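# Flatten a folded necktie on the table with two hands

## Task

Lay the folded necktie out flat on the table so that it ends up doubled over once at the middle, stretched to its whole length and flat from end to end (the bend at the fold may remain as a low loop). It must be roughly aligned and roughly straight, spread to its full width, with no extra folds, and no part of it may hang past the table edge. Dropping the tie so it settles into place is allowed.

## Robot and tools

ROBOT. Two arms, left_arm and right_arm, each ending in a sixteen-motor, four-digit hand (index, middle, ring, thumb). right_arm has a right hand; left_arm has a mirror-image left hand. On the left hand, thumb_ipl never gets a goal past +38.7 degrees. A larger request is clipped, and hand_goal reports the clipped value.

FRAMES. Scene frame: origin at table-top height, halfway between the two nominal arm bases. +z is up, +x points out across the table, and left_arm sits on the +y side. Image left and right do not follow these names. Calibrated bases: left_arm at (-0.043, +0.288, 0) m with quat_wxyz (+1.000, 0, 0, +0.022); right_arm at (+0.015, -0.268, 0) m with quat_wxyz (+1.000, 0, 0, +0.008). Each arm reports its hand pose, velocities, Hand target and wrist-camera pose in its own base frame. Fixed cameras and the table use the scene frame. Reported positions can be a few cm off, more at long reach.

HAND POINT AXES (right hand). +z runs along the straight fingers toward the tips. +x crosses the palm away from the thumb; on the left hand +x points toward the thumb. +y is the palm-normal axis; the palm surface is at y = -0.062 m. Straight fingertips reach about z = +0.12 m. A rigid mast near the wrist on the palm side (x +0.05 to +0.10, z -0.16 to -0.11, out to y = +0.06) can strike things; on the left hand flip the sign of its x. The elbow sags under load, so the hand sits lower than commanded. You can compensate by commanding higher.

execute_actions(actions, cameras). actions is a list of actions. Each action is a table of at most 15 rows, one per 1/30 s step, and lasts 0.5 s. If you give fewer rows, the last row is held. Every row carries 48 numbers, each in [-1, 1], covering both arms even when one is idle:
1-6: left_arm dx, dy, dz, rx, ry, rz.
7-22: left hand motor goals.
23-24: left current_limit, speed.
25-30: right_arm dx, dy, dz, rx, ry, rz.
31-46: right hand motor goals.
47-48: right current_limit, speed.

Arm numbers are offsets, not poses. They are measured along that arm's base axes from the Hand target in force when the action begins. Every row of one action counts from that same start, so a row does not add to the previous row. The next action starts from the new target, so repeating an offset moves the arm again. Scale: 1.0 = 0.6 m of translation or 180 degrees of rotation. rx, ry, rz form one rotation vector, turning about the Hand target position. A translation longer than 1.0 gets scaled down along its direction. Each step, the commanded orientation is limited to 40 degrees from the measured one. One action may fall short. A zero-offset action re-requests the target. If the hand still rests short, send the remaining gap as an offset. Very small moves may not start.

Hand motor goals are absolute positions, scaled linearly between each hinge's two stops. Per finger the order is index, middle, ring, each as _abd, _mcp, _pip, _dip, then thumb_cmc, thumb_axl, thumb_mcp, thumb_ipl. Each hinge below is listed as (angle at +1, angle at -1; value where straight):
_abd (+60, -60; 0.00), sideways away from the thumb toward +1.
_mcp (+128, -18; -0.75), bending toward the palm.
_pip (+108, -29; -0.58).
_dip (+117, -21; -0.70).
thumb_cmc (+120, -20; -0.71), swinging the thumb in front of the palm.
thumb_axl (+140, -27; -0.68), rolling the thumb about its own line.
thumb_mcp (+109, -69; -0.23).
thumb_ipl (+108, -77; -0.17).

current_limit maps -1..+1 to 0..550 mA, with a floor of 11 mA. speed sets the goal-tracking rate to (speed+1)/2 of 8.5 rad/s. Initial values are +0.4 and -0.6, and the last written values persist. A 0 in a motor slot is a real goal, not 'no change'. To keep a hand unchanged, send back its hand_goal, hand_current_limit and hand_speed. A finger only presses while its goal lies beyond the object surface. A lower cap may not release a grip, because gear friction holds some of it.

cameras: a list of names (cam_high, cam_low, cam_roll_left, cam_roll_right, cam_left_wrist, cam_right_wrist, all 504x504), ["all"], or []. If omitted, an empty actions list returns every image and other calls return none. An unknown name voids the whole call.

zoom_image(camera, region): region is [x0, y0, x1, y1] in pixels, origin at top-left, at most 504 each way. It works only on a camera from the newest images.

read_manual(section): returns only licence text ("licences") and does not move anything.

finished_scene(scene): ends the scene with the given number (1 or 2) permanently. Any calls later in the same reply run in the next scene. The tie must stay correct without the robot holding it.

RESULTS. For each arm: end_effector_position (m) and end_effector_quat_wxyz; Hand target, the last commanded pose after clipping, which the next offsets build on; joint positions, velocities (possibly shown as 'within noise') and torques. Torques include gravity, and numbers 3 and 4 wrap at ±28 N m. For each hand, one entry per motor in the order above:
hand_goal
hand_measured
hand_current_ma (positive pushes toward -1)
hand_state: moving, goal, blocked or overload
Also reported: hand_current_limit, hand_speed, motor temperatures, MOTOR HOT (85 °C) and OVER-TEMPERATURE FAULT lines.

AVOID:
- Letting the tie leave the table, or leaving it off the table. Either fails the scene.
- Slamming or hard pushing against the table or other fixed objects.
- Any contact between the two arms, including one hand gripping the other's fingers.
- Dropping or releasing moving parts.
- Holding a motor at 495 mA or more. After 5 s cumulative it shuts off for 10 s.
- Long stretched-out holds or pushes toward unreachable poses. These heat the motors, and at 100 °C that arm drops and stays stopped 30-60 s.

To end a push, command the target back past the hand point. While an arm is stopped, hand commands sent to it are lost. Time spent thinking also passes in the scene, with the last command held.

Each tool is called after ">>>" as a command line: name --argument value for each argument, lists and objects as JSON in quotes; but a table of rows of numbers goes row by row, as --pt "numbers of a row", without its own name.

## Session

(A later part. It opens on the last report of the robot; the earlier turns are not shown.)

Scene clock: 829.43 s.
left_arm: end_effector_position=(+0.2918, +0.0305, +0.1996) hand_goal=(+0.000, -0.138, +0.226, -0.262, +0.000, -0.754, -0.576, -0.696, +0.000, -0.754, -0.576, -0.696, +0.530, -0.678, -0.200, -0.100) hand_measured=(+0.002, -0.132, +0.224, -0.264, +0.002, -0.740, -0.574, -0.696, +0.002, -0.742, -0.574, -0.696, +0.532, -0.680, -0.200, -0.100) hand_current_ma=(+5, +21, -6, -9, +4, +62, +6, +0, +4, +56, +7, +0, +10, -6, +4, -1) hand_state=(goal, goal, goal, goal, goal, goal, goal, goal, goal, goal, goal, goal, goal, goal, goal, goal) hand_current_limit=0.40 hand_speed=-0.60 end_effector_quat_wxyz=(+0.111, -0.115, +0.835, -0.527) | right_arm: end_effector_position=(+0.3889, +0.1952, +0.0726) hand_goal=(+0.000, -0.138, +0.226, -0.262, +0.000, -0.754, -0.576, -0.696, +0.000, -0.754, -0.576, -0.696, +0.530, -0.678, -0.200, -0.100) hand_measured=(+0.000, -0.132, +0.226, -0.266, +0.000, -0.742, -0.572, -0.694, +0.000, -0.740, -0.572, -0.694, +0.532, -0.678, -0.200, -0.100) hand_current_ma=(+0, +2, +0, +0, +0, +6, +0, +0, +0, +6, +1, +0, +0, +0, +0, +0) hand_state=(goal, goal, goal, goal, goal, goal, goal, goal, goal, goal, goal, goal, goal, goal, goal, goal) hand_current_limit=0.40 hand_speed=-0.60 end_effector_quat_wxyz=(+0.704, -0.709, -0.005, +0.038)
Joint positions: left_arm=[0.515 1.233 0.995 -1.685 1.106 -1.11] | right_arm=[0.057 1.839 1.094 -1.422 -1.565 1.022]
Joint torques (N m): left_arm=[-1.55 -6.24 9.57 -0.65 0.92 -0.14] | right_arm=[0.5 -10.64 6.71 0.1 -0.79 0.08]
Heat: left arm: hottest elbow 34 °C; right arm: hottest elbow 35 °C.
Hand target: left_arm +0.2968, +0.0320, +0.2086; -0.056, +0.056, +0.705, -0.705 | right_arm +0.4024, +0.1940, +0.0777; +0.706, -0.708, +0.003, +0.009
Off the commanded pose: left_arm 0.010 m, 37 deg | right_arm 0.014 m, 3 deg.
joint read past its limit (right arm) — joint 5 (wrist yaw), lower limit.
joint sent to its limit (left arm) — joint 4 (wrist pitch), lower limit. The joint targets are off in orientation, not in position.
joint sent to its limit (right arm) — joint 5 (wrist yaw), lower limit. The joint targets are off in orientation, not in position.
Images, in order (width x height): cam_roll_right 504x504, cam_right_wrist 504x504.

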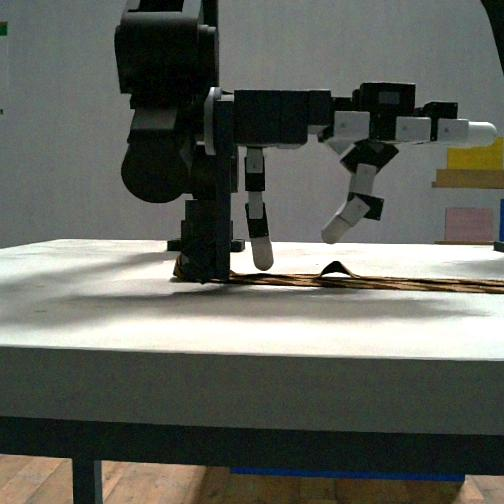

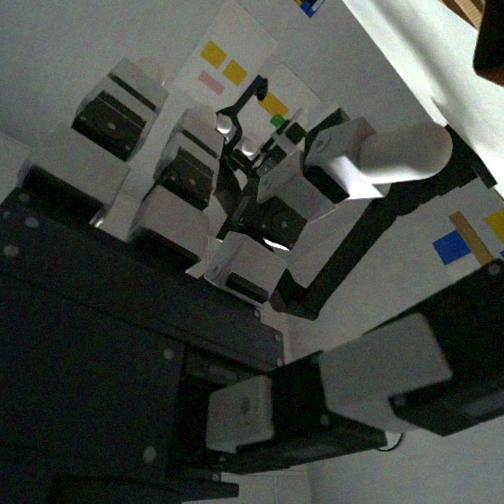

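>>> execute_actions --actions '[[[0,0,0,0,0,0,0,-0.137,0.226,-0.261,0,-0.754,-0.576,-0.696,0,-0.754,-0.576,-0.696,0.53,-0.678,-0.2,-0.1,0.4,-0.6,0.028,0,-0.008,0,0,0,0,0,0.12,-0.3,0,-0.754,-0.576,-0.696,0,-0.754,-0.576,-0.696,0.53,-0.678,-0.08,-0.05,0.4,-0.6]]]' --cameras '["cam_roll_right","cam_right_wrist"]'

>>> zoom_image --camera "cam_right_wrist" --region '[304, 0, 504, 200]'

>>> zoom_image --camera "cam_roll_right" --region '[180, 180, 430, 310]'

Scene clock: 830.63 s.
left_arm: end_effector_position=(+0.2918, +0.0305, +0.1996) hand_goal=(+0.000, -0.138, +0.226, -0.262, +0.000, -0.754, -0.576, -0.696, +0.000, -0.754, -0.576, -0.696, +0.530, -0.678, -0.200, -0.100) hand_measured=(+0.002, -0.132, +0.224, -0.264, +0.002, -0.740, -0.574, -0.696, +0.002, -0.742, -0.574, -0.696, +0.532, -0.680, -0.200, -0.100) hand_current_ma=(+5, +21, -6, -9, +4, +62, +6, +0, +4, +56, +7, +0, +10, -6, +4, -1) hand_state=(goal, goal, goal, goal, goal, goal, goal, goal, goal, goal, goal, goal, goal, goal, goal, goal) hand_current_limit=0.40 hand_speed=-0.60 end_effector_quat_wxyz=(+0.111, -0.115, +0.835, -0.527) | right_arm: end_effector_position=(+0.4039, +0.1958, +0.0744) hand_goal=(+0.000, +0.000, +0.120, -0.300, +0.000, -0.754, -0.576, -0.696, +0.000, -0.754, -0.576, -0.696, +0.530, -0.678, -0.080, -0.050) hand_measured=(+0.000, +0.002, +0.122, -0.298, +0.000, -0.742, -0.572, -0.694, +0.000, -0.740, -0.572, -0.694, +0.532, -0.678, -0.084, -0.052) hand_current_ma=(+0, +0, +0, +0, +0, +6, +0, +0, +0, +6, +1, +0, +0, +0, -1, +0) hand_state=(goal, goal, goal, goal, goal, goal, goal, goal, goal, goal, goal, goal, goal, goal, goal, goal) hand_current_limit=0.40 hand_speed=-0.60 end_effector_quat_wxyz=(+0.704, -0.709, -0.011, +0.032)
Joint positions: left_arm=[0.515 1.233 0.995 -1.685 1.106 -1.11] | right_arm=[0.057 1.857 1.133 -1.417 -1.564 1.031]
Joint torques (N m): left_arm=[-1.61 -6.18 9.52 -0.61 0.91 -0.14] | right_arm=[1.44 -10.46 7.06 0.14 -0.91 0.08]
Heat: left arm: hottest elbow 34 °C; right arm: hottest elbow 35 °C.
Hand target: left_arm +0.2968, +0.0320, +0.2086; -0.056, +0.056, +0.705, -0.705 | right_arm +0.4192, +0.1939, +0.0730; +0.706, -0.708, +0.003, +0.009
Off the commanded pose: left_arm 0.010 m, 37 deg | right_arm 0.015 m, 3 deg.
joint read past its limit (right arm) — joint 5 (wrist yaw), lower limit.
joint sent to its limit (left arm) — joint 4 (wrist pitch), lower limit. The joint targets are off in orientation, not in position.
joint sent to its limit (right arm) — joint 5 (wrist yaw), lower limit. The joint targets are off in orientation, not in position.
Images, in order (width x height): cam_roll_right 504x504, cam_right_wrist 504x504.

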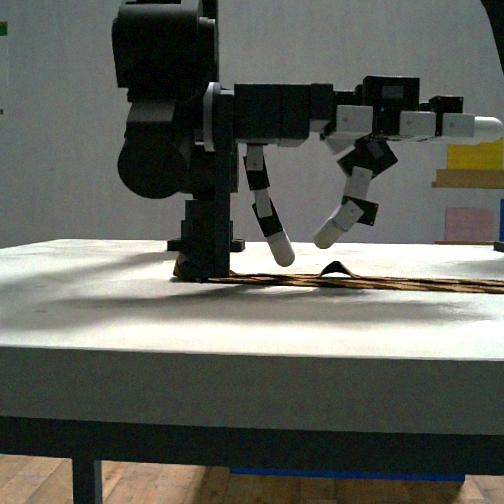

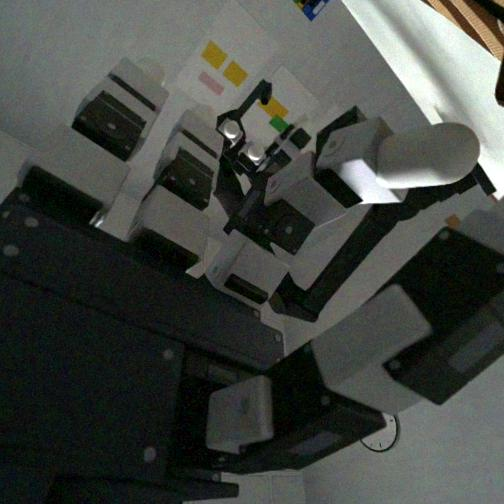

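Scaled by 2.520 from the camera's 504x504 image, which has a finer 720x720 frame.

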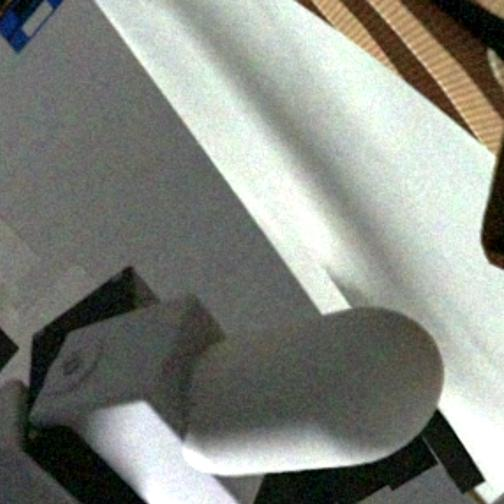

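Scaled by 2.016 from the camera's 504x504 image, which has a finer 720x720 frame.

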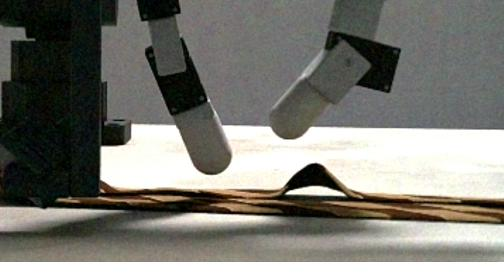

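>>> execute_actions --actions '[[[0,0,0,0,0,0,0,-0.137,0.226,-0.261,0,-0.754,-0.576,-0.696,0,-0.754,-0.576,-0.696,0.53,-0.678,-0.2,-0.1,0.4,-0.6,0.005,-0.025,-0.028,0,0,0,0,0,0.12,-0.3,0,-0.754,-0.576,-0.696,0,-0.754,-0.576,-0.696,0.53,-0.678,-0.12,-0.06,0.4,-0.6]],[[0,0,0,0,0,0,0,-0.137,0.226,-0.261,0,-0.754,-0.576,-0.696,0,-0.754,-0.576,-0.696,0.53,-0.678,-0.2,-0.1,0.4,-0.6,0,0,-0.012,0,0,0,0,0.12,0.03,-0.34,0,-0.754,-0.576,-0.696,0,-0.754,-0.576,-0.696,0.53,-0.678,-0.05,-0.02,0.4,-0.6]]]' --cameras '["cam_roll_right","cam_right_wrist"]'

>>> zoom_image --camera "cam_right_wrist" --region '[304, 0, 504, 200]'

>>> zoom_image --camera "cam_roll_right" --region '[180, 180, 430, 310]'

Scene clock: 832.67 s.
left_arm: end_effector_position=(+0.2918, +0.0305, +0.1996) hand_goal=(+0.000, -0.138, +0.226, -0.262, +0.000, -0.754, -0.576, -0.696, +0.000, -0.754, -0.576, -0.696, +0.530, -0.678, -0.200, -0.100) hand_measured=(+0.002, -0.132, +0.224, -0.264, +0.002, -0.740, -0.574, -0.696, +0.002, -0.742, -0.574, -0.696, +0.532, -0.680, -0.200, -0.100) hand_current_ma=(+5, +21, -6, -9, +4, +62, +6, +0, +4, +56, +7, +0, +10, -6, +4, -1) hand_state=(goal, goal, goal, goal, goal, goal, goal, goal, goal, goal, goal, goal, goal, goal, goal, goal) hand_current_limit=0.40 hand_speed=-0.60 end_effector_quat_wxyz=(+0.111, -0.115, +0.835, -0.527) | right_arm: end_effector_position=(+0.4169, +0.1809, +0.0630) hand_goal=(+0.000, +0.120, +0.030, -0.340, +0.000, -0.754, -0.576, -0.696, +0.000, -0.754, -0.576, -0.696, +0.530, -0.678, -0.050, -0.020) hand_measured=(+0.000, +0.122, +0.032, -0.338, +0.000, -0.742, -0.572, -0.694, +0.000, -0.740, -0.572, -0.694, +0.532, -0.678, -0.054, -0.022) hand_current_ma=(+0, +0, +0, +0, +0, +6, +0, +0, +0, +6, +1, +0, +0, +0, -1, -1) hand_state=(goal, goal, goal, goal, goal, goal, goal, goal, goal, goal, goal, goal, goal, goal, goal, goal) hand_current_limit=0.40 hand_speed=-0.60 end_effector_quat_wxyz=(+0.706, -0.708, -0.007, +0.008)
Joint positions: left_arm=[0.515 1.233 0.995 -1.685 1.106 -1.11] | right_arm=[0.019 1.879 1.134 -1.374 -1.566 1.023]
Joint torques (N m): left_arm=[-1.44 -6.07 9.51 -0.62 0.91 -0.15] | right_arm=[0.79 -9.29 5.61 0.53 -0.79 0]
Heat: left arm: hottest elbow 34 °C; right arm: hottest elbow 35 °C.
Hand target: left_arm +0.2968, +0.0320, +0.2086; -0.056, +0.056, +0.705, -0.705 | right_arm +0.4221, +0.1789, +0.0488; +0.706, -0.709, +0.004, +0.009
Off the commanded pose: left_arm 0.010 m, 37 deg | right_arm 0.015 m, 1 deg.
joint read past its limit (right arm) — joint 5 (wrist yaw), lower limit.
joint sent to its limit (left arm) — joint 4 (wrist pitch), lower limit. The joint targets are off in orientation, not in position.
joint sent to its limit (right arm) — joint 5 (wrist yaw), lower limit. The joint targets still meet the commanded pose.
Images, in order (width x height): cam_roll_right 504x504, cam_right_wrist 504x504.

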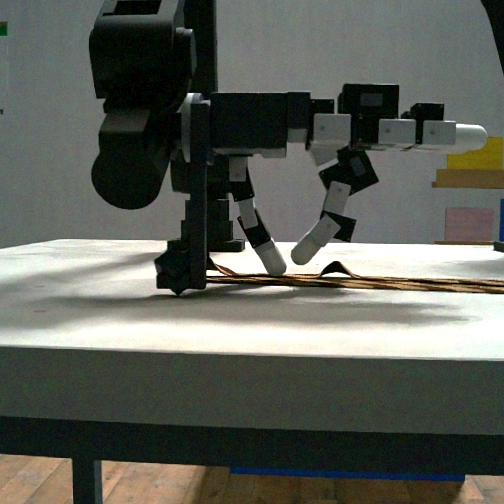

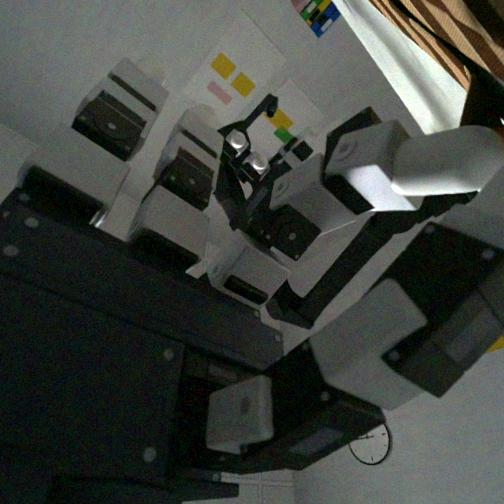

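Scaled by 2.520 from the camera's 504x504 image, which has a finer 720x720 frame.

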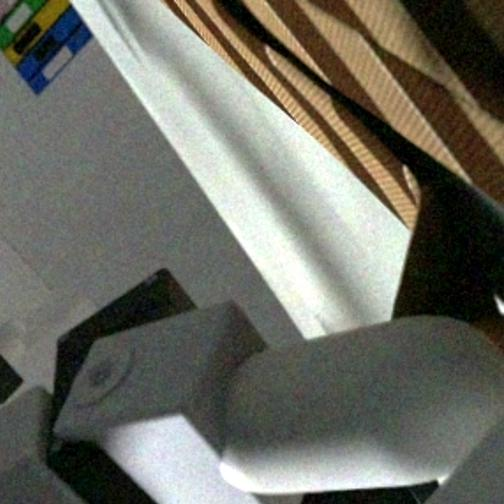

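Scaled by 2.016 from the camera's 504x504 image, which has a finer 720x720 frame.

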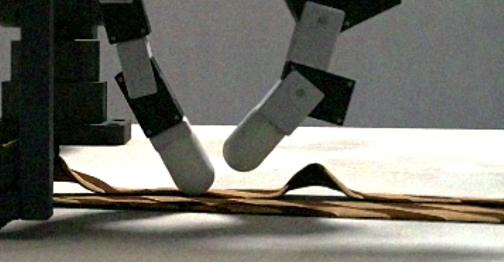

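>>> execute_actions --actions '[[[0,0,0,0,0,0,0,-0.137,0.226,-0.261,0,-0.754,-0.576,-0.696,0,-0.754,-0.576,-0.696,0.53,-0.678,-0.2,-0.1,0.4,-0.6,-0.008,0.004,-0.015,0,0,0,0,0.0,0.12,-0.3,0,-0.754,-0.576,-0.696,0,-0.754,-0.576,-0.696,0.53,-0.678,-0.15,-0.08,0.4,-0.6]],[[0,0,0,0,0,0,0,-0.137,0.226,-0.261,0,-0.754,-0.576,-0.696,0,-0.754,-0.576,-0.696,0.53,-0.678,-0.2,-0.1,0.4,-0.6,0,0,-0.01,0,0,0,0,0.12,0.03,-0.34,0,-0.754,-0.576,-0.696,0,-0.754,-0.576,-0.696,0.53,-0.678,-0.08,-0.04,0.4,-0.6]]]' --cameras '["cam_roll_right","cam_right_wrist","cam_low","cam_high"]'

>>> zoom_image --camera "cam_right_wrist" --region '[304, 0, 504, 200]'

>>> zoom_image --camera "cam_roll_right" --region '[180, 180, 430, 310]'

>>> zoom_image --camera "cam_low" --region '[160, 220, 300, 300]'

Scene clock: 834.53 s.
left_arm: end_effector_position=(+0.2918, +0.0305, +0.1996) hand_goal=(+0.000, -0.138, +0.226, -0.262, +0.000, -0.754, -0.576, -0.696, +0.000, -0.754, -0.576, -0.696, +0.530, -0.678, -0.200, -0.100) hand_measured=(+0.002, -0.132, +0.224, -0.264, +0.002, -0.740, -0.574, -0.696, +0.002, -0.742, -0.574, -0.696, +0.532, -0.680, -0.200, -0.100) hand_current_ma=(+5, +21, -6, -9, +4, +62, +6, +0, +4, +56, +7, +0, +10, -6, +4, -1) hand_state=(goal, goal, goal, goal, goal, goal, goal, goal, goal, goal, goal, goal, goal, goal, goal, goal) hand_current_limit=0.40 hand_speed=-0.60 end_effector_quat_wxyz=(+0.111, -0.115, +0.835, -0.527) | right_arm: end_effector_position=(+0.4203, +0.1810, +0.0608) hand_goal=(+0.000, +0.120, +0.030, -0.340, +0.000, -0.754, -0.576, -0.696, +0.000, -0.754, -0.576, -0.696, +0.530, -0.678, -0.080, -0.040) hand_measured=(+0.000, +0.122, +0.032, -0.338, +0.000, -0.742, -0.572, -0.694, +0.000, -0.740, -0.572, -0.694, +0.522, -0.678, -0.086, -0.042) hand_current_ma=(+0, +0, +0, +0, +0, +6, +0, +0, +0, +6, +1, +0, -2, +0, -2, +0) hand_state=(goal, goal, goal, goal, goal, goal, goal, goal, goal, goal, goal, goal, goal, goal, goal, goal) hand_current_limit=0.40 hand_speed=-0.60 end_effector_quat_wxyz=(+0.706, -0.708, -0.015, +0.000)
Joint positions: left_arm=[0.515 1.233 0.995 -1.685 1.106 -1.11] | right_arm=[0.019 1.881 1.134 -1.352 -1.566 1.021]
Joint torques (N m): left_arm=[-1.55 -6.24 9.55 -0.65 0.91 -0.15] | right_arm=[1.32 -7 4.46 0.57 -0.78 -0.12]
Heat: left arm: hottest elbow 34 °C; right arm: hottest elbow 35 °C.
Hand target: left_arm +0.2968, +0.0320, +0.2086; -0.056, +0.056, +0.705, -0.705 | right_arm +0.4174, +0.1813, +0.0339; +0.706, -0.709, +0.003, +0.009
Off the commanded pose: left_arm 0.010 m, 37 deg | right_arm 0.027 m, 2 deg.
joint read past its limit (right arm) — joint 5 (wrist yaw), lower limit.
joint sent to its limit (left arm) — joint 4 (wrist pitch), lower limit. The joint targets are off in orientation, not in position.
joint sent to its limit (right arm) — joint 5 (wrist yaw), lower limit. The joint targets still meet the commanded pose.
Images, in order (width x height): cam_high 504x504, cam_low 504x504, cam_roll_right 504x504, cam_right_wrist 504x504.

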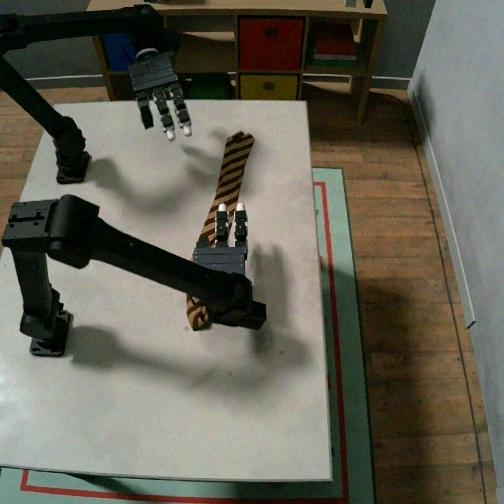

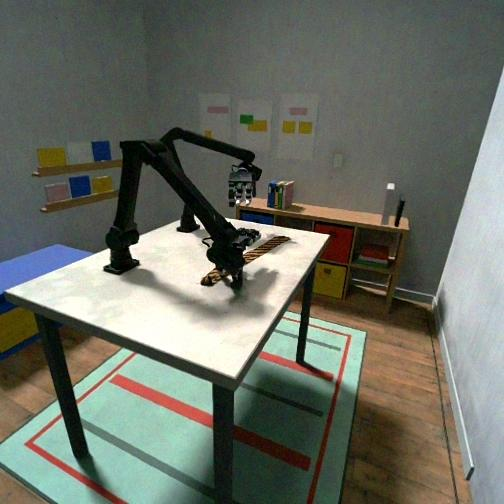

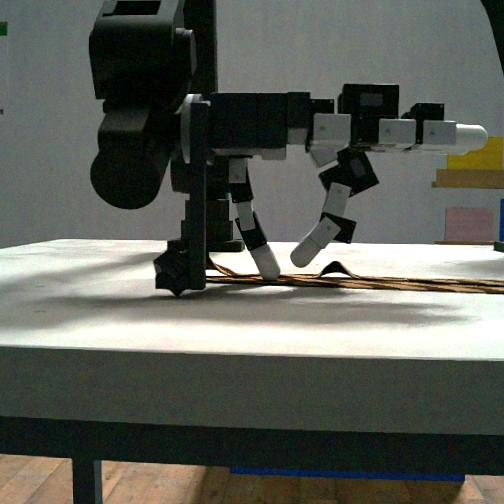

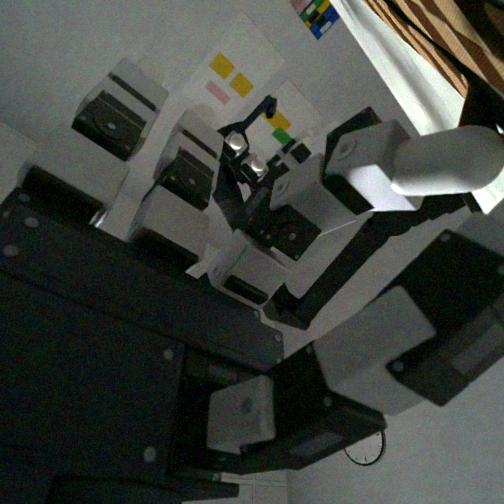

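Scaled by 2.520 from the camera's 504x504 image, which has a finer 720x720 frame.

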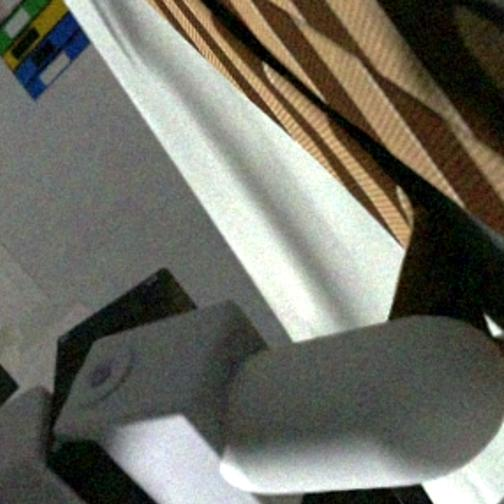

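Scaled by 2.016 from the camera's 504x504 image, which has a finer 720x720 frame.

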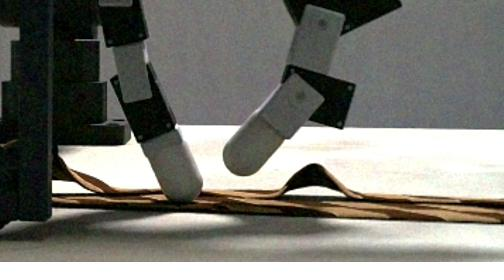

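Scaled by 3.600 from the camera's 504x504 image, which has a finer 720x720 frame.

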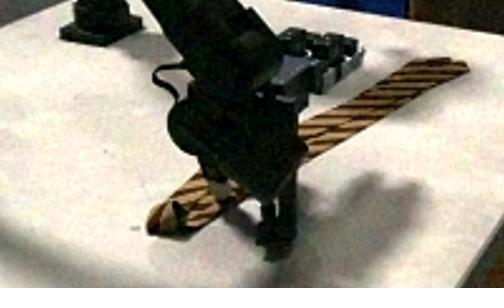

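>>> execute_actions --actions '[[[0,0,0,0,0,0,0,-0.137,0.226,-0.261,0,-0.754,-0.576,-0.696,0,-0.754,-0.576,-0.696,0.53,-0.678,-0.2,-0.1,0.4,-0.6,0,0,0.012,0,0,0,0,0.2,-0.03,-0.38,0,-0.754,-0.576,-0.696,0,-0.754,-0.576,-0.696,0.53,-0.678,-0.0,0.0,0.4,-0.6]],[[0,0,0,0,0,0,0,-0.137,0.226,-0.261,0,-0.754,-0.576,-0.696,0,-0.754,-0.576,-0.696,0.53,-0.678,-0.2,-0.1,0.4,-0.6,0,0,0,0,0,0,0,0.45,-0.05,-0.35,0,-0.754,-0.576,-0.696,0,-0.754,-0.576,-0.696,0.53,-0.678,0.1,0.1,0.5,-0.6]]]' --cameras '["cam_roll_right","cam_right_wrist"]'

>>> zoom_image --camera "cam_right_wrist" --region '[304, 0, 504, 200]'

>>> zoom_image --camera "cam_roll_right" --region '[180, 180, 430, 310]'

Scene clock: 836.43 s.
left_arm: end_effector_position=(+0.2918, +0.0305, +0.1996) hand_goal=(+0.000, -0.138, +0.226, -0.262, +0.000, -0.754, -0.576, -0.696, +0.000, -0.754, -0.576, -0.696, +0.530, -0.678, -0.200, -0.100) hand_measured=(+0.002, -0.132, +0.224, -0.264, +0.002, -0.740, -0.574, -0.696, +0.002, -0.742, -0.574, -0.696, +0.532, -0.680, -0.200, -0.100) hand_current_ma=(+5, +21, -6, -9, +4, +62, +6, +0, +4, +56, +7, +0, +10, -6, +4, -1) hand_state=(goal, goal, goal, goal, goal, goal, goal, goal, goal, goal, goal, goal, goal, goal, goal, goal) hand_current_limit=0.40 hand_speed=-0.60 end_effector_quat_wxyz=(+0.111, -0.115, +0.835, -0.527) | right_arm: end_effector_position=(+0.4204, +0.1810, +0.0606) hand_goal=(+0.000, +0.450, -0.050, -0.350, +0.000, -0.754, -0.576, -0.696, +0.000, -0.754, -0.576, -0.696, +0.530, -0.678, +0.100, +0.100) hand_measured=(+0.002, +0.192, -0.058, -0.344, +0.000, -0.742, -0.572, -0.694, +0.000, -0.740, -0.572, -0.694, +0.528, -0.678, -0.030, +0.010) hand_current_ma=(+0, -413, -3, +2, +0, +6, +0, +0, +0, +6, +1, +0, +0, +0, -412, -277) hand_state=(goal, blocked, goal, goal, goal, goal, goal, goal, goal, goal, goal, goal, goal, goal, blocked, blocked) hand_current_limit=0.50 hand_speed=-0.60 end_effector_quat_wxyz=(+0.706, -0.708, -0.016, +0.000)
Joint positions: left_arm=[0.515 1.233 0.995 -1.685 1.106 -1.11] | right_arm=[0.019 1.881 1.134 -1.351 -1.566 1.019]
Joint torques (N m): left_arm=[-1.49 -6.24 9.52 -0.59 0.9 -0.15] | right_arm=[1.67 -8.82 4.7 0.25 -0.82 0.02]
Heat: left arm: hottest elbow 34 °C; right arm: hottest elbow 35 °C.
Hand target: left_arm +0.2968, +0.0320, +0.2086; -0.056, +0.056, +0.705, -0.705 | right_arm +0.4174, +0.1813, +0.0410; +0.706, -0.709, +0.003, +0.009
Off the commanded pose: left_arm 0.010 m, 37 deg | right_arm 0.020 m, 2 deg.
joint read past its limit (right arm) — joint 5 (wrist yaw), lower limit.
joint sent to its limit (left arm) — joint 4 (wrist pitch), lower limit. The joint targets are off in orientation, not in position.
joint sent to its limit (right arm) — joint 5 (wrist yaw), lower limit. The joint targets still meet the commanded pose.
Images, in order (width x height): cam_roll_right 504x504, cam_right_wrist 504x504.

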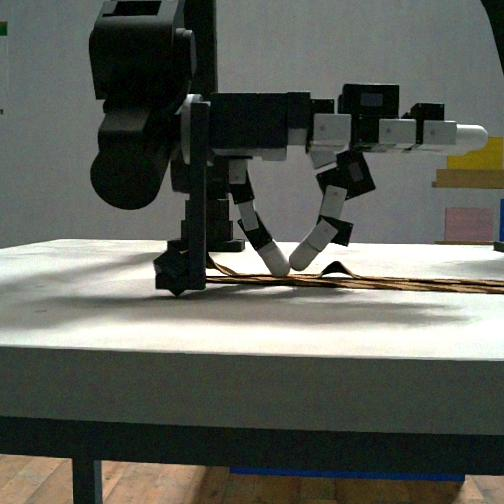

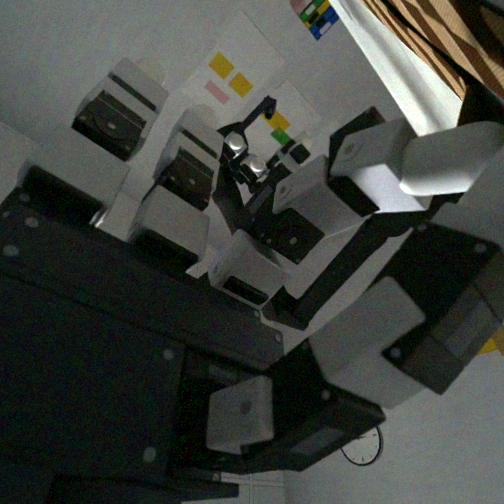

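Scaled by 2.520 from the camera's 504x504 image, which has a finer 720x720 frame.

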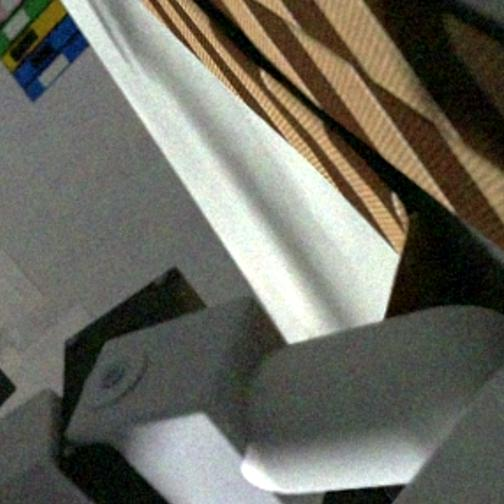

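Scaled by 2.016 from the camera's 504x504 image, which has a finer 720x720 frame.

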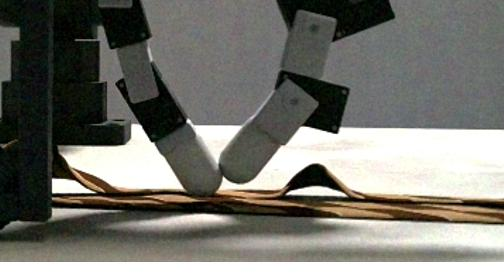

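>>> execute_actions --actions '[[[0,0,0,0,0,0,0,-0.137,0.226,-0.261,0,-0.754,-0.576,-0.696,0,-0.754,-0.576,-0.696,0.53,-0.678,-0.2,-0.1,0.4,-0.6,0,0,0.06,0,0,0,0,-0.09,0.19,-0.27,0,-0.754,-0.576,-0.696,0,-0.754,-0.576,-0.696,0.53,-0.678,-0.2,-0.1,0.4,-0.6]],[[0,0,0,0,0,0,0,-0.137,0.226,-0.261,0,-0.754,-0.576,-0.696,0,-0.754,-0.576,-0.696,0.53,-0.678,-0.2,-0.1,0.4,-0.6,-0.005,0.08,0,0,0,0,0,-0.137,0.226,-0.261,0,-0.754,-0.576,-0.696,0,-0.754,-0.576,-0.696,0.53,-0.678,-0.2,-0.1,0.4,-0.6]]]' --cameras '["cam_roll_right","cam_right_wrist","cam_high"]'

>>> zoom_image --camera "cam_right_wrist" --region '[304, 0, 504, 200]'

>>> zoom_image --camera "cam_roll_right" --region '[180, 180, 430, 310]'

Scene clock: 838.40 s.
left_arm: end_effector_position=(+0.2918, +0.0305, +0.1996) hand_goal=(+0.000, -0.138, +0.226, -0.262, +0.000, -0.754, -0.576, -0.696, +0.000, -0.754, -0.576, -0.696, +0.530, -0.678, -0.200, -0.100) hand_measured=(+0.002, -0.132, +0.224, -0.264, +0.002, -0.740, -0.574, -0.696, +0.002, -0.742, -0.574, -0.696, +0.532, -0.680, -0.200, -0.100) hand_current_ma=(+5, +21, -6, -9, +4, +62, +6, +0, +4, +56, +7, +0, +10, -6, +4, -1) hand_state=(goal, goal, goal, goal, goal, goal, goal, goal, goal, goal, goal, goal, goal, goal, goal, goal) hand_current_limit=0.40 hand_speed=-0.60 end_effector_quat_wxyz=(+0.111, -0.115, +0.835, -0.527) | right_arm: end_effector_position=(+0.3990, +0.2291, +0.0787) hand_goal=(+0.000, -0.138, +0.226, -0.262, +0.000, -0.754, -0.576, -0.696, +0.000, -0.754, -0.576, -0.696, +0.530, -0.678, -0.200, -0.100) hand_measured=(+0.002, -0.126, +0.222, -0.266, +0.000, -0.742, -0.572, -0.694, +0.000, -0.740, -0.572, -0.694, +0.530, -0.678, -0.200, -0.098) hand_current_ma=(+0, +6, +0, -1, +0, +6, +0, +0, +0, +6, +1, +0, +0, +0, +0, +0) hand_state=(goal, goal, goal, goal, goal, goal, goal, goal, goal, goal, goal, goal, goal, goal, goal, goal) hand_current_limit=0.40 hand_speed=-0.60 end_effector_quat_wxyz=(+0.703, -0.708, -0.039, +0.059)
Joint positions: left_arm=[0.515 1.233 0.995 -1.685 1.106 -1.11] | right_arm=[0.137 1.862 1.164 -1.381 -1.565 1.091]
Joint torques (N m): left_arm=[-1.67 -6.07 9.52 -0.64 0.91 -0.15] | right_arm=[0.85 -10.34 7.72 0.32 -0.93 0.06]
Heat: left arm: hottest elbow 34 °C; right arm: hottest elbow 35 °C.
Hand target: left_arm +0.2968, +0.0320, +0.2086; -0.056, +0.056, +0.705, -0.705 | right_arm +0.4144, +0.2294, +0.0771; +0.706, -0.708, +0.003, +0.009
Off the commanded pose: left_arm 0.010 m, 37 deg | right_arm 0.016 m, 8 deg.
joint read past its limit (right arm) — joint 5 (wrist yaw), lower limit.
joint sent to its limit (left arm) — joint 4 (wrist pitch), lower limit. The joint targets are off in orientation, not in position.
joint sent to its limit (right arm) — joint 5 (wrist yaw), lower limit. The joint targets are off in orientation, not in position.
Images, in order (width x height): cam_high 504x504, cam_roll_right 504x504, cam_right_wrist 504x504.

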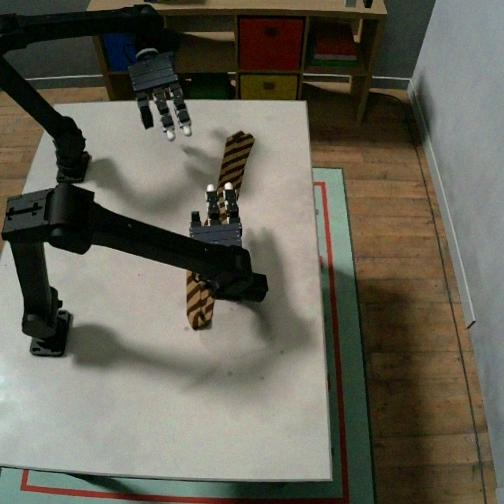

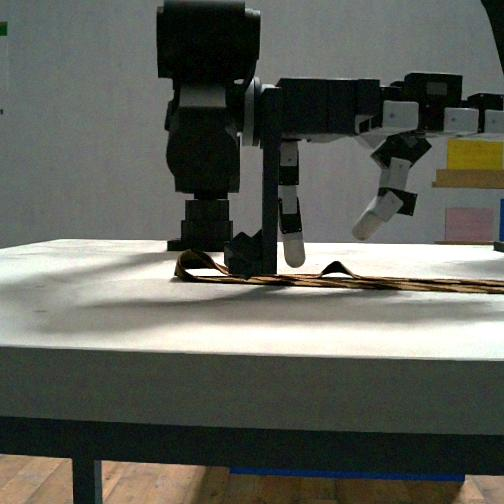

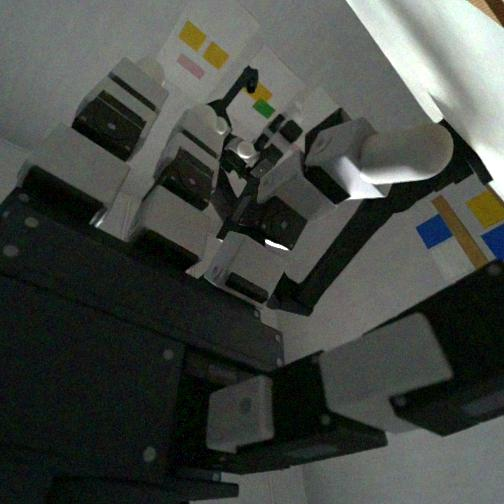

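Scaled by 2.520 from the camera's 504x504 image, which has a finer 720x720 frame.

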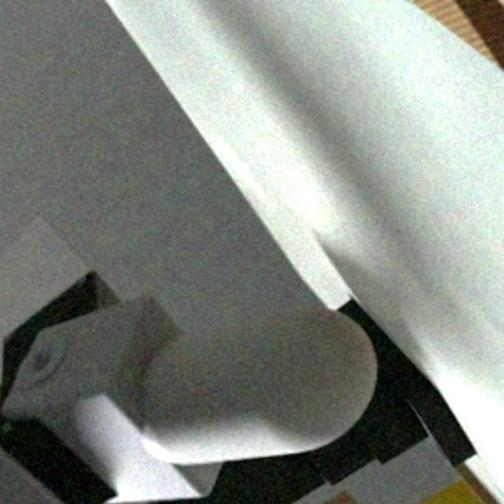

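Scaled by 2.016 from the camera's 504x504 image, which has a finer 720x720 frame.

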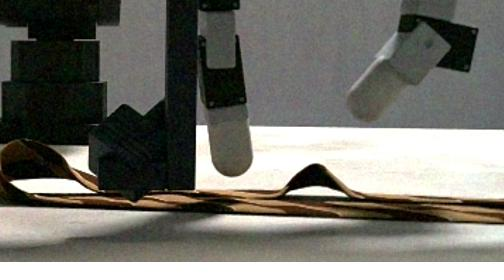

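>>> zoom_image --camera "cam_high" --region '[150, 170, 290, 340]'

Scaled by 2.965 from the camera's 504x504 image, which has a finer 720x720 frame.

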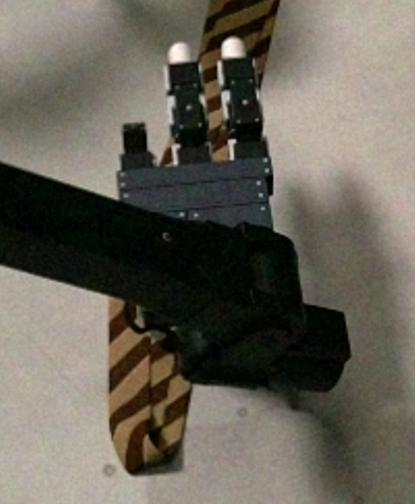

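>>> execute_actions --actions '[[[0,0,0,0,0,0,0,-0.137,0.226,-0.261,0,-0.754,-0.576,-0.696,0,-0.754,-0.576,-0.696,0.53,-0.678,-0.2,-0.1,0.4,-0.6,-0.012,0.005,-0.03,0,0,0,0,-0.05,0.16,-0.29,0,-0.754,-0.576,-0.696,0,-0.754,-0.576,-0.696,0.53,-0.678,-0.15,-0.08,0.4,-0.6]],[[0,0,0,0,0,0,0,-0.137,0.226,-0.261,0,-0.754,-0.576,-0.696,0,-0.754,-0.576,-0.696,0.53,-0.678,-0.2,-0.1,0.4,-0.6,0,0,-0.01,0,0,0,0,0.08,0.06,-0.33,0,-0.754,-0.576,-0.696,0,-0.754,-0.576,-0.696,0.53,-0.678,-0.1,-0.05,0.4,-0.6]]]' --cameras '["cam_roll_right","cam_right_wrist"]'

>>> zoom_image --camera "cam_right_wrist" --region '[304, 0, 504, 200]'

>>> zoom_image --camera "cam_roll_right" --region '[180, 180, 430, 310]'

Scene clock: 841.40 s.
left_arm: end_effector_position=(+0.2918, +0.0305, +0.1996) hand_goal=(+0.000, -0.138, +0.226, -0.262, +0.000, -0.754, -0.576, -0.696, +0.000, -0.754, -0.576, -0.696, +0.530, -0.678, -0.200, -0.100) hand_measured=(+0.002, -0.132, +0.224, -0.264, +0.002, -0.740, -0.574, -0.696, +0.002, -0.742, -0.574, -0.696, +0.532, -0.680, -0.200, -0.100) hand_current_ma=(+5, +21, -6, -9, +4, +62, +6, +0, +4, +56, +7, +0, +10, -6, +4, -1) hand_state=(goal, goal, goal, goal, goal, goal, goal, goal, goal, goal, goal, goal, goal, goal, goal, goal) hand_current_limit=0.40 hand_speed=-0.60 end_effector_quat_wxyz=(+0.111, -0.115, +0.835, -0.527) | right_arm: end_effector_position=(+0.4066, +0.2303, +0.0635) hand_goal=(+0.000, +0.080, +0.060, -0.330, +0.000, -0.754, -0.576, -0.696, +0.000, -0.754, -0.576, -0.696, +0.530, -0.678, -0.100, -0.050) hand_measured=(+0.002, +0.082, +0.062, -0.328, +0.000, -0.742, -0.572, -0.694, +0.000, -0.740, -0.572, -0.694, +0.528, -0.678, -0.104, -0.052) hand_current_ma=(+0, +0, +0, +0, +0, +6, +0, +0, +0, +6, +1, +0, +0, +0, -1, +0) hand_state=(goal, goal, goal, goal, goal, goal, goal, goal, goal, goal, goal, goal, goal, goal, goal, goal) hand_current_limit=0.40 hand_speed=-0.60 end_effector_quat_wxyz=(+0.704, -0.707, -0.050, +0.048)
Joint positions: left_arm=[0.515 1.233 0.995 -1.685 1.106 -1.11] | right_arm=[0.137 1.89 1.164 -1.318 -1.566 1.094]
Joint torques (N m): left_arm=[-1.67 -6.12 9.51 -0.62 0.91 -0.15] | right_arm=[1.73 -10.52 5.41 0.47 -0.83 0.02]
Heat: left arm: hottest elbow 34 °C; right arm: hottest elbow 34 °C.
Hand target: left_arm +0.2968, +0.0320, +0.2086; -0.056, +0.056, +0.705, -0.705 | right_arm +0.4071, +0.2323, +0.0531; +0.706, -0.709, +0.003, +0.009
Off the commanded pose: left_arm 0.010 m, 37 deg | right_arm 0.011 m, 8 deg.
joint read past its limit (right arm) — joint 5 (wrist yaw), lower limit.
joint sent to its limit (left arm) — joint 4 (wrist pitch), lower limit. The joint targets are off in orientation, not in position.
joint sent to its limit (right arm) — joint 5 (wrist yaw), lower limit. The joint targets are off in orientation, not in position.
Images, in order (width x height): cam_roll_right 504x504, cam_right_wrist 504x504.

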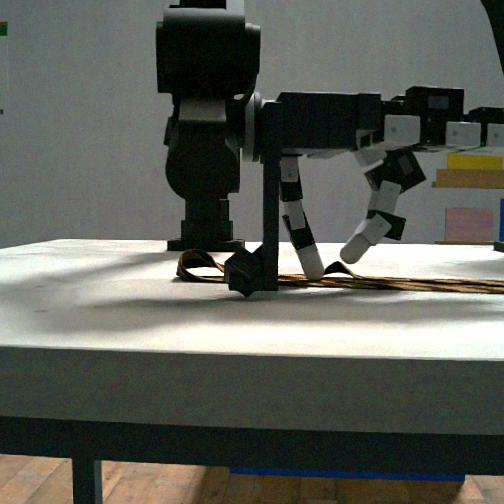

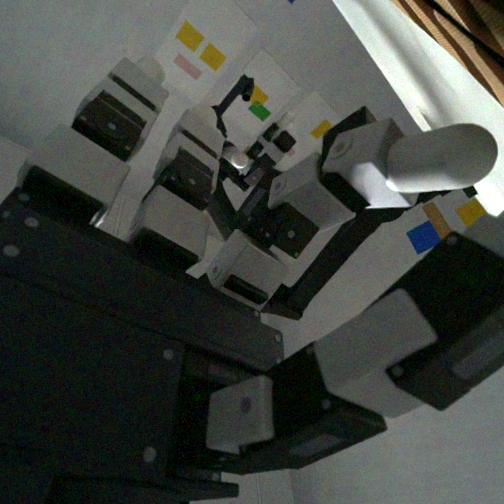

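Scaled by 2.520 from the camera's 504x504 image, which has a finer 720x720 frame.

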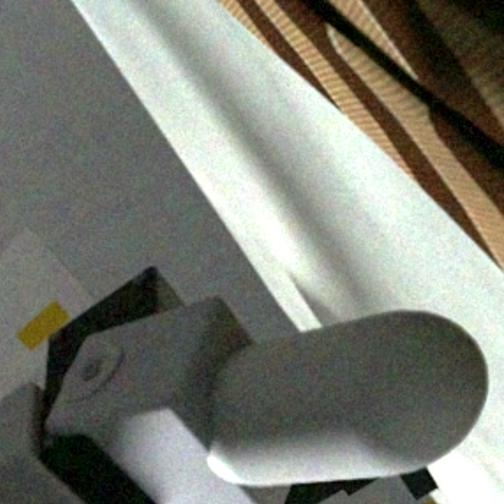

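Scaled by 2.016 from the camera's 504x504 image, which has a finer 720x720 frame.

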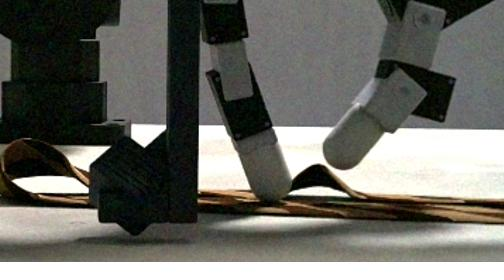

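>>> execute_actions --actions '[[[0,0,0,0,0,0,0,-0.137,0.226,-0.261,0,-0.754,-0.576,-0.696,0,-0.754,-0.576,-0.696,0.53,-0.678,-0.2,-0.1,0.4,-0.6,0,0,-0.008,0,0,0,0,0.2,-0.03,-0.38,0,-0.754,-0.576,-0.696,0,-0.754,-0.576,-0.696,0.53,-0.678,-0.02,0.0,0.4,-0.6]],[[0,0,0,0,0,0,0,-0.137,0.226,-0.261,0,-0.754,-0.576,-0.696,0,-0.754,-0.576,-0.696,0.53,-0.678,-0.2,-0.1,0.4,-0.6,0,0,0,0,0,0,0,0.45,-0.05,-0.35,0,-0.754,-0.576,-0.696,0,-0.754,-0.576,-0.696,0.53,-0.678,0.1,0.1,0.5,-0.6]]]' --cameras '["cam_roll_right","cam_right_wrist"]'

>>> zoom_image --camera "cam_right_wrist" --region '[304, 0, 504, 200]'

>>> zoom_image --camera "cam_roll_right" --region '[180, 180, 430, 310]'

Scene clock: 844.53 s.
left_arm: end_effector_position=(+0.2918, +0.0305, +0.1996) hand_goal=(+0.000, -0.138, +0.226, -0.262, +0.000, -0.754, -0.576, -0.696, +0.000, -0.754, -0.576, -0.696, +0.530, -0.678, -0.200, -0.100) hand_measured=(+0.002, -0.132, +0.224, -0.264, +0.002, -0.740, -0.574, -0.696, +0.002, -0.742, -0.574, -0.696, +0.532, -0.680, -0.200, -0.100) hand_current_ma=(+5, +21, -6, -9, +4, +62, +6, +0, +4, +56, +7, +0, +10, -6, +4, -1) hand_state=(goal, goal, goal, goal, goal, goal, goal, goal, goal, goal, goal, goal, goal, goal, goal, goal) hand_current_limit=0.40 hand_speed=-0.60 end_effector_quat_wxyz=(+0.111, -0.115, +0.835, -0.527) | right_arm: end_effector_position=(+0.4082, +0.2305, +0.0622) hand_goal=(+0.000, +0.450, -0.050, -0.350, +0.000, -0.754, -0.576, -0.696, +0.000, -0.754, -0.576, -0.696, +0.530, -0.678, +0.100, +0.100) hand_measured=(+0.002, +0.194, -0.060, -0.346, +0.000, -0.742, -0.572, -0.694, +0.000, -0.740, -0.572, -0.694, +0.530, -0.678, -0.034, +0.014) hand_current_ma=(+0, -413, -3, +1, +0, +6, +0, +0, +0, +6, +1, +0, +0, +0, -412, -255) hand_state=(goal, blocked, goal, goal, goal, goal, goal, goal, goal, goal, goal, goal, goal, goal, blocked, blocked) hand_current_limit=0.50 hand_speed=-0.60 end_effector_quat_wxyz=(+0.704, -0.707, -0.054, +0.044)
Joint positions: left_arm=[0.515 1.233 0.995 -1.685 1.106 -1.11] | right_arm=[0.137 1.892 1.164 -1.307 -1.566 1.094]
Joint torques (N m): left_arm=[-1.49 -6.3 9.48 -0.62 0.91 -0.15] | right_arm=[1.03 -9.41 5.26 0.55 -0.82 0.03]
Heat: left arm: hottest elbow 34 °C; right arm: hottest elbow 34 °C.
Hand target: left_arm +0.2968, +0.0320, +0.2086; -0.056, +0.056, +0.705, -0.705 | right_arm +0.4071, +0.2323, +0.0483; +0.706, -0.709, +0.004, +0.009
Off the commanded pose: left_arm 0.010 m, 37 deg | right_arm 0.014 m, 8 deg.
joint read past its limit (right arm) — joint 5 (wrist yaw), lower limit.
joint sent to its limit (left arm) — joint 4 (wrist pitch), lower limit. The joint targets are off in orientation, not in position.
joint sent to its limit (right arm) — joint 5 (wrist yaw), lower limit. The joint targets are off in orientation, not in position.
Images, in order (width x height): cam_roll_right 504x504, cam_right_wrist 504x504.

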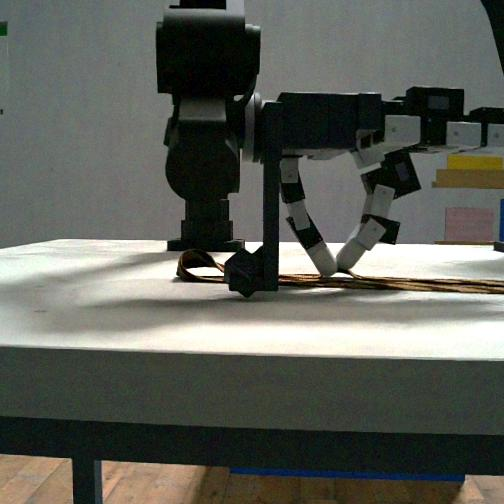

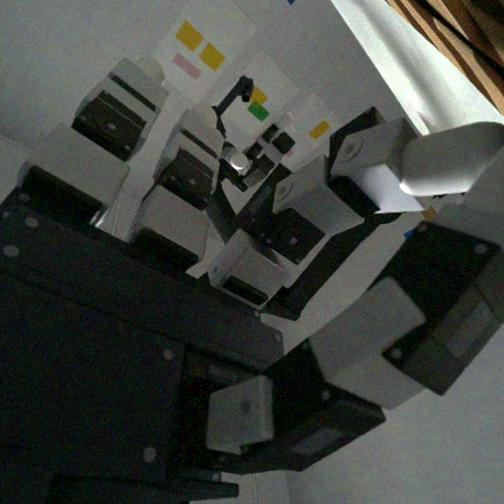

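Scaled by 2.520 from the camera's 504x504 image, which has a finer 720x720 frame.

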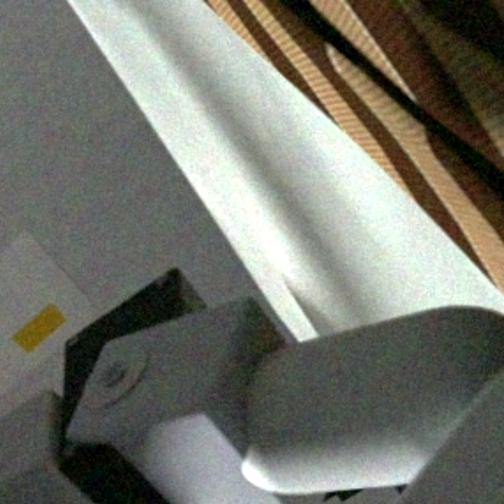

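Scaled by 2.016 from the camera's 504x504 image, which has a finer 720x720 frame.

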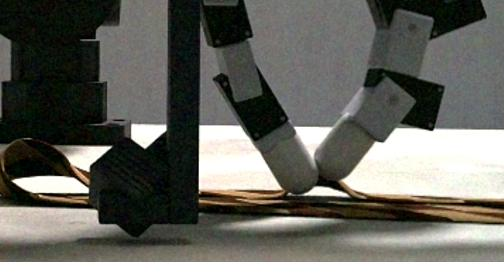

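>>> execute_actions --actions '[[[0,0,0,0,0,0,0,-0.137,0.226,-0.261,0,-0.754,-0.576,-0.696,0,-0.754,-0.576,-0.696,0.53,-0.678,-0.2,-0.1,0.4,-0.6,0,0,0.065,0,0,0,0,0.45,-0.05,-0.35,0,-0.754,-0.576,-0.696,0,-0.754,-0.576,-0.696,0.53,-0.678,0.1,0.1,0.5,-0.6]]]' --cameras '["cam_roll_right","cam_right_wrist"]'

>>> zoom_image --camera "cam_right_wrist" --region '[304, 0, 504, 200]'

>>> zoom_image --camera "cam_roll_right" --region '[180, 180, 430, 310]'

Scene clock: 845.70 s.
left_arm: end_effector_position=(+0.2918, +0.0305, +0.1996) hand_goal=(+0.000, -0.138, +0.226, -0.262, +0.000, -0.754, -0.576, -0.696, +0.000, -0.754, -0.576, -0.696, +0.530, -0.678, -0.200, -0.100) hand_measured=(+0.002, -0.132, +0.224, -0.264, +0.002, -0.740, -0.574, -0.696, +0.002, -0.742, -0.574, -0.696, +0.532, -0.680, -0.200, -0.100) hand_current_ma=(+5, +21, -6, -9, +4, +62, +6, +0, +4, +56, +7, +0, +10, -6, +4, -1) hand_state=(goal, goal, goal, goal, goal, goal, goal, goal, goal, goal, goal, goal, goal, goal, goal, goal) hand_current_limit=0.40 hand_speed=-0.60 end_effector_quat_wxyz=(+0.111, -0.115, +0.835, -0.527) | right_arm: end_effector_position=(+0.4020, +0.2295, +0.0827) hand_goal=(+0.000, +0.450, -0.050, -0.350, +0.000, -0.754, -0.576, -0.696, +0.000, -0.754, -0.576, -0.696, +0.530, -0.678, +0.100, +0.100) hand_measured=(+0.002, +0.194, -0.060, -0.346, +0.000, -0.742, -0.572, -0.694, +0.000, -0.740, -0.572, -0.694, +0.530, -0.678, -0.034, +0.014) hand_current_ma=(+0, -413, -3, +1, +0, +6, +0, +0, +0, +6, +1, +0, +0, +0, -412, -255) hand_state=(goal, blocked, goal, goal, goal, goal, goal, goal, goal, goal, goal, goal, goal, goal, blocked, blocked) hand_current_limit=0.50 hand_speed=-0.60 end_effector_quat_wxyz=(+0.703, -0.708, -0.040, +0.058)
Joint positions: left_arm=[0.515 1.233 0.995 -1.685 1.106 -1.11] | right_arm=[0.137 1.848 1.164 -1.333 -1.565 1.149]
Joint torques (N m): left_arm=[-1.79 -6.12 9.54 -0.65 0.92 -0.15] | right_arm=[2.43 -11.46 6.3 0.18 -0.93 0.07]
Heat: left arm: hottest elbow 34 °C; right arm: hottest elbow 34 °C.
Hand target: left_arm +0.2968, +0.0320, +0.2086; -0.056, +0.056, +0.705, -0.705 | right_arm +0.4072, +0.2323, +0.0873; +0.706, -0.709, +0.003, +0.009
Off the commanded pose: left_arm 0.010 m, 37 deg | right_arm 0.007 m, 8 deg.
joint read past its limit (right arm) — joint 5 (wrist yaw), lower limit.
joint sent to its limit (left arm) — joint 4 (wrist pitch), lower limit. The joint targets are off in orientation, not in position.
joint sent to its limit (right arm) — joint 5 (wrist yaw), lower limit. The joint targets are off in orientation, not in position.
Images, in order (width x height): cam_roll_right 504x504, cam_right_wrist 504x504.

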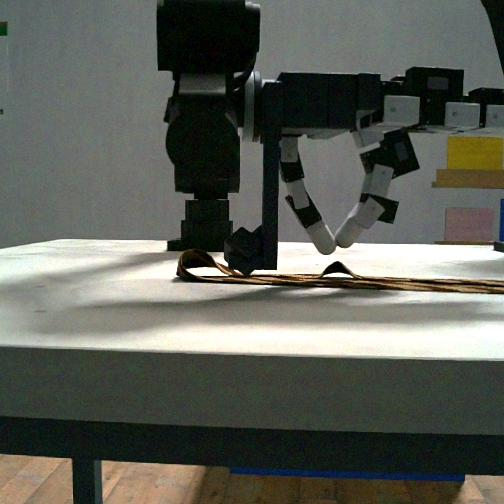

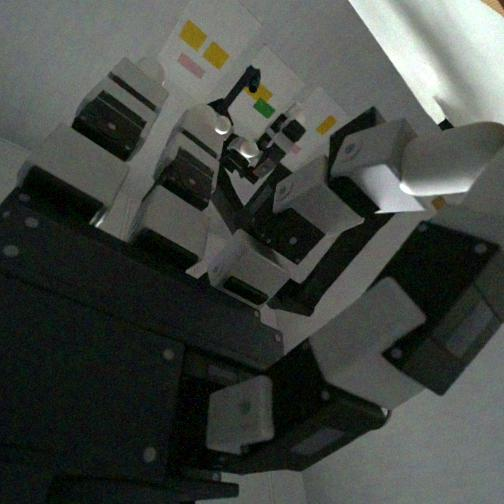

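Scaled by 2.520 from the camera's 504x504 image, which has a finer 720x720 frame.

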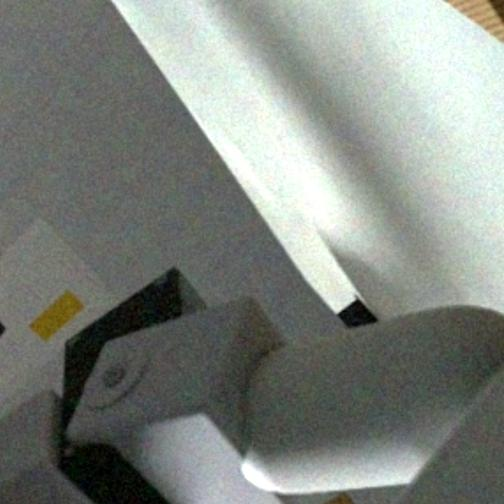

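Scaled by 2.016 from the camera's 504x504 image, which has a finer 720x720 frame.

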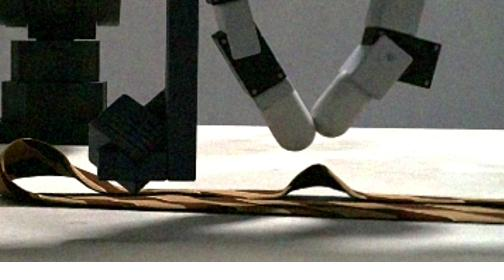

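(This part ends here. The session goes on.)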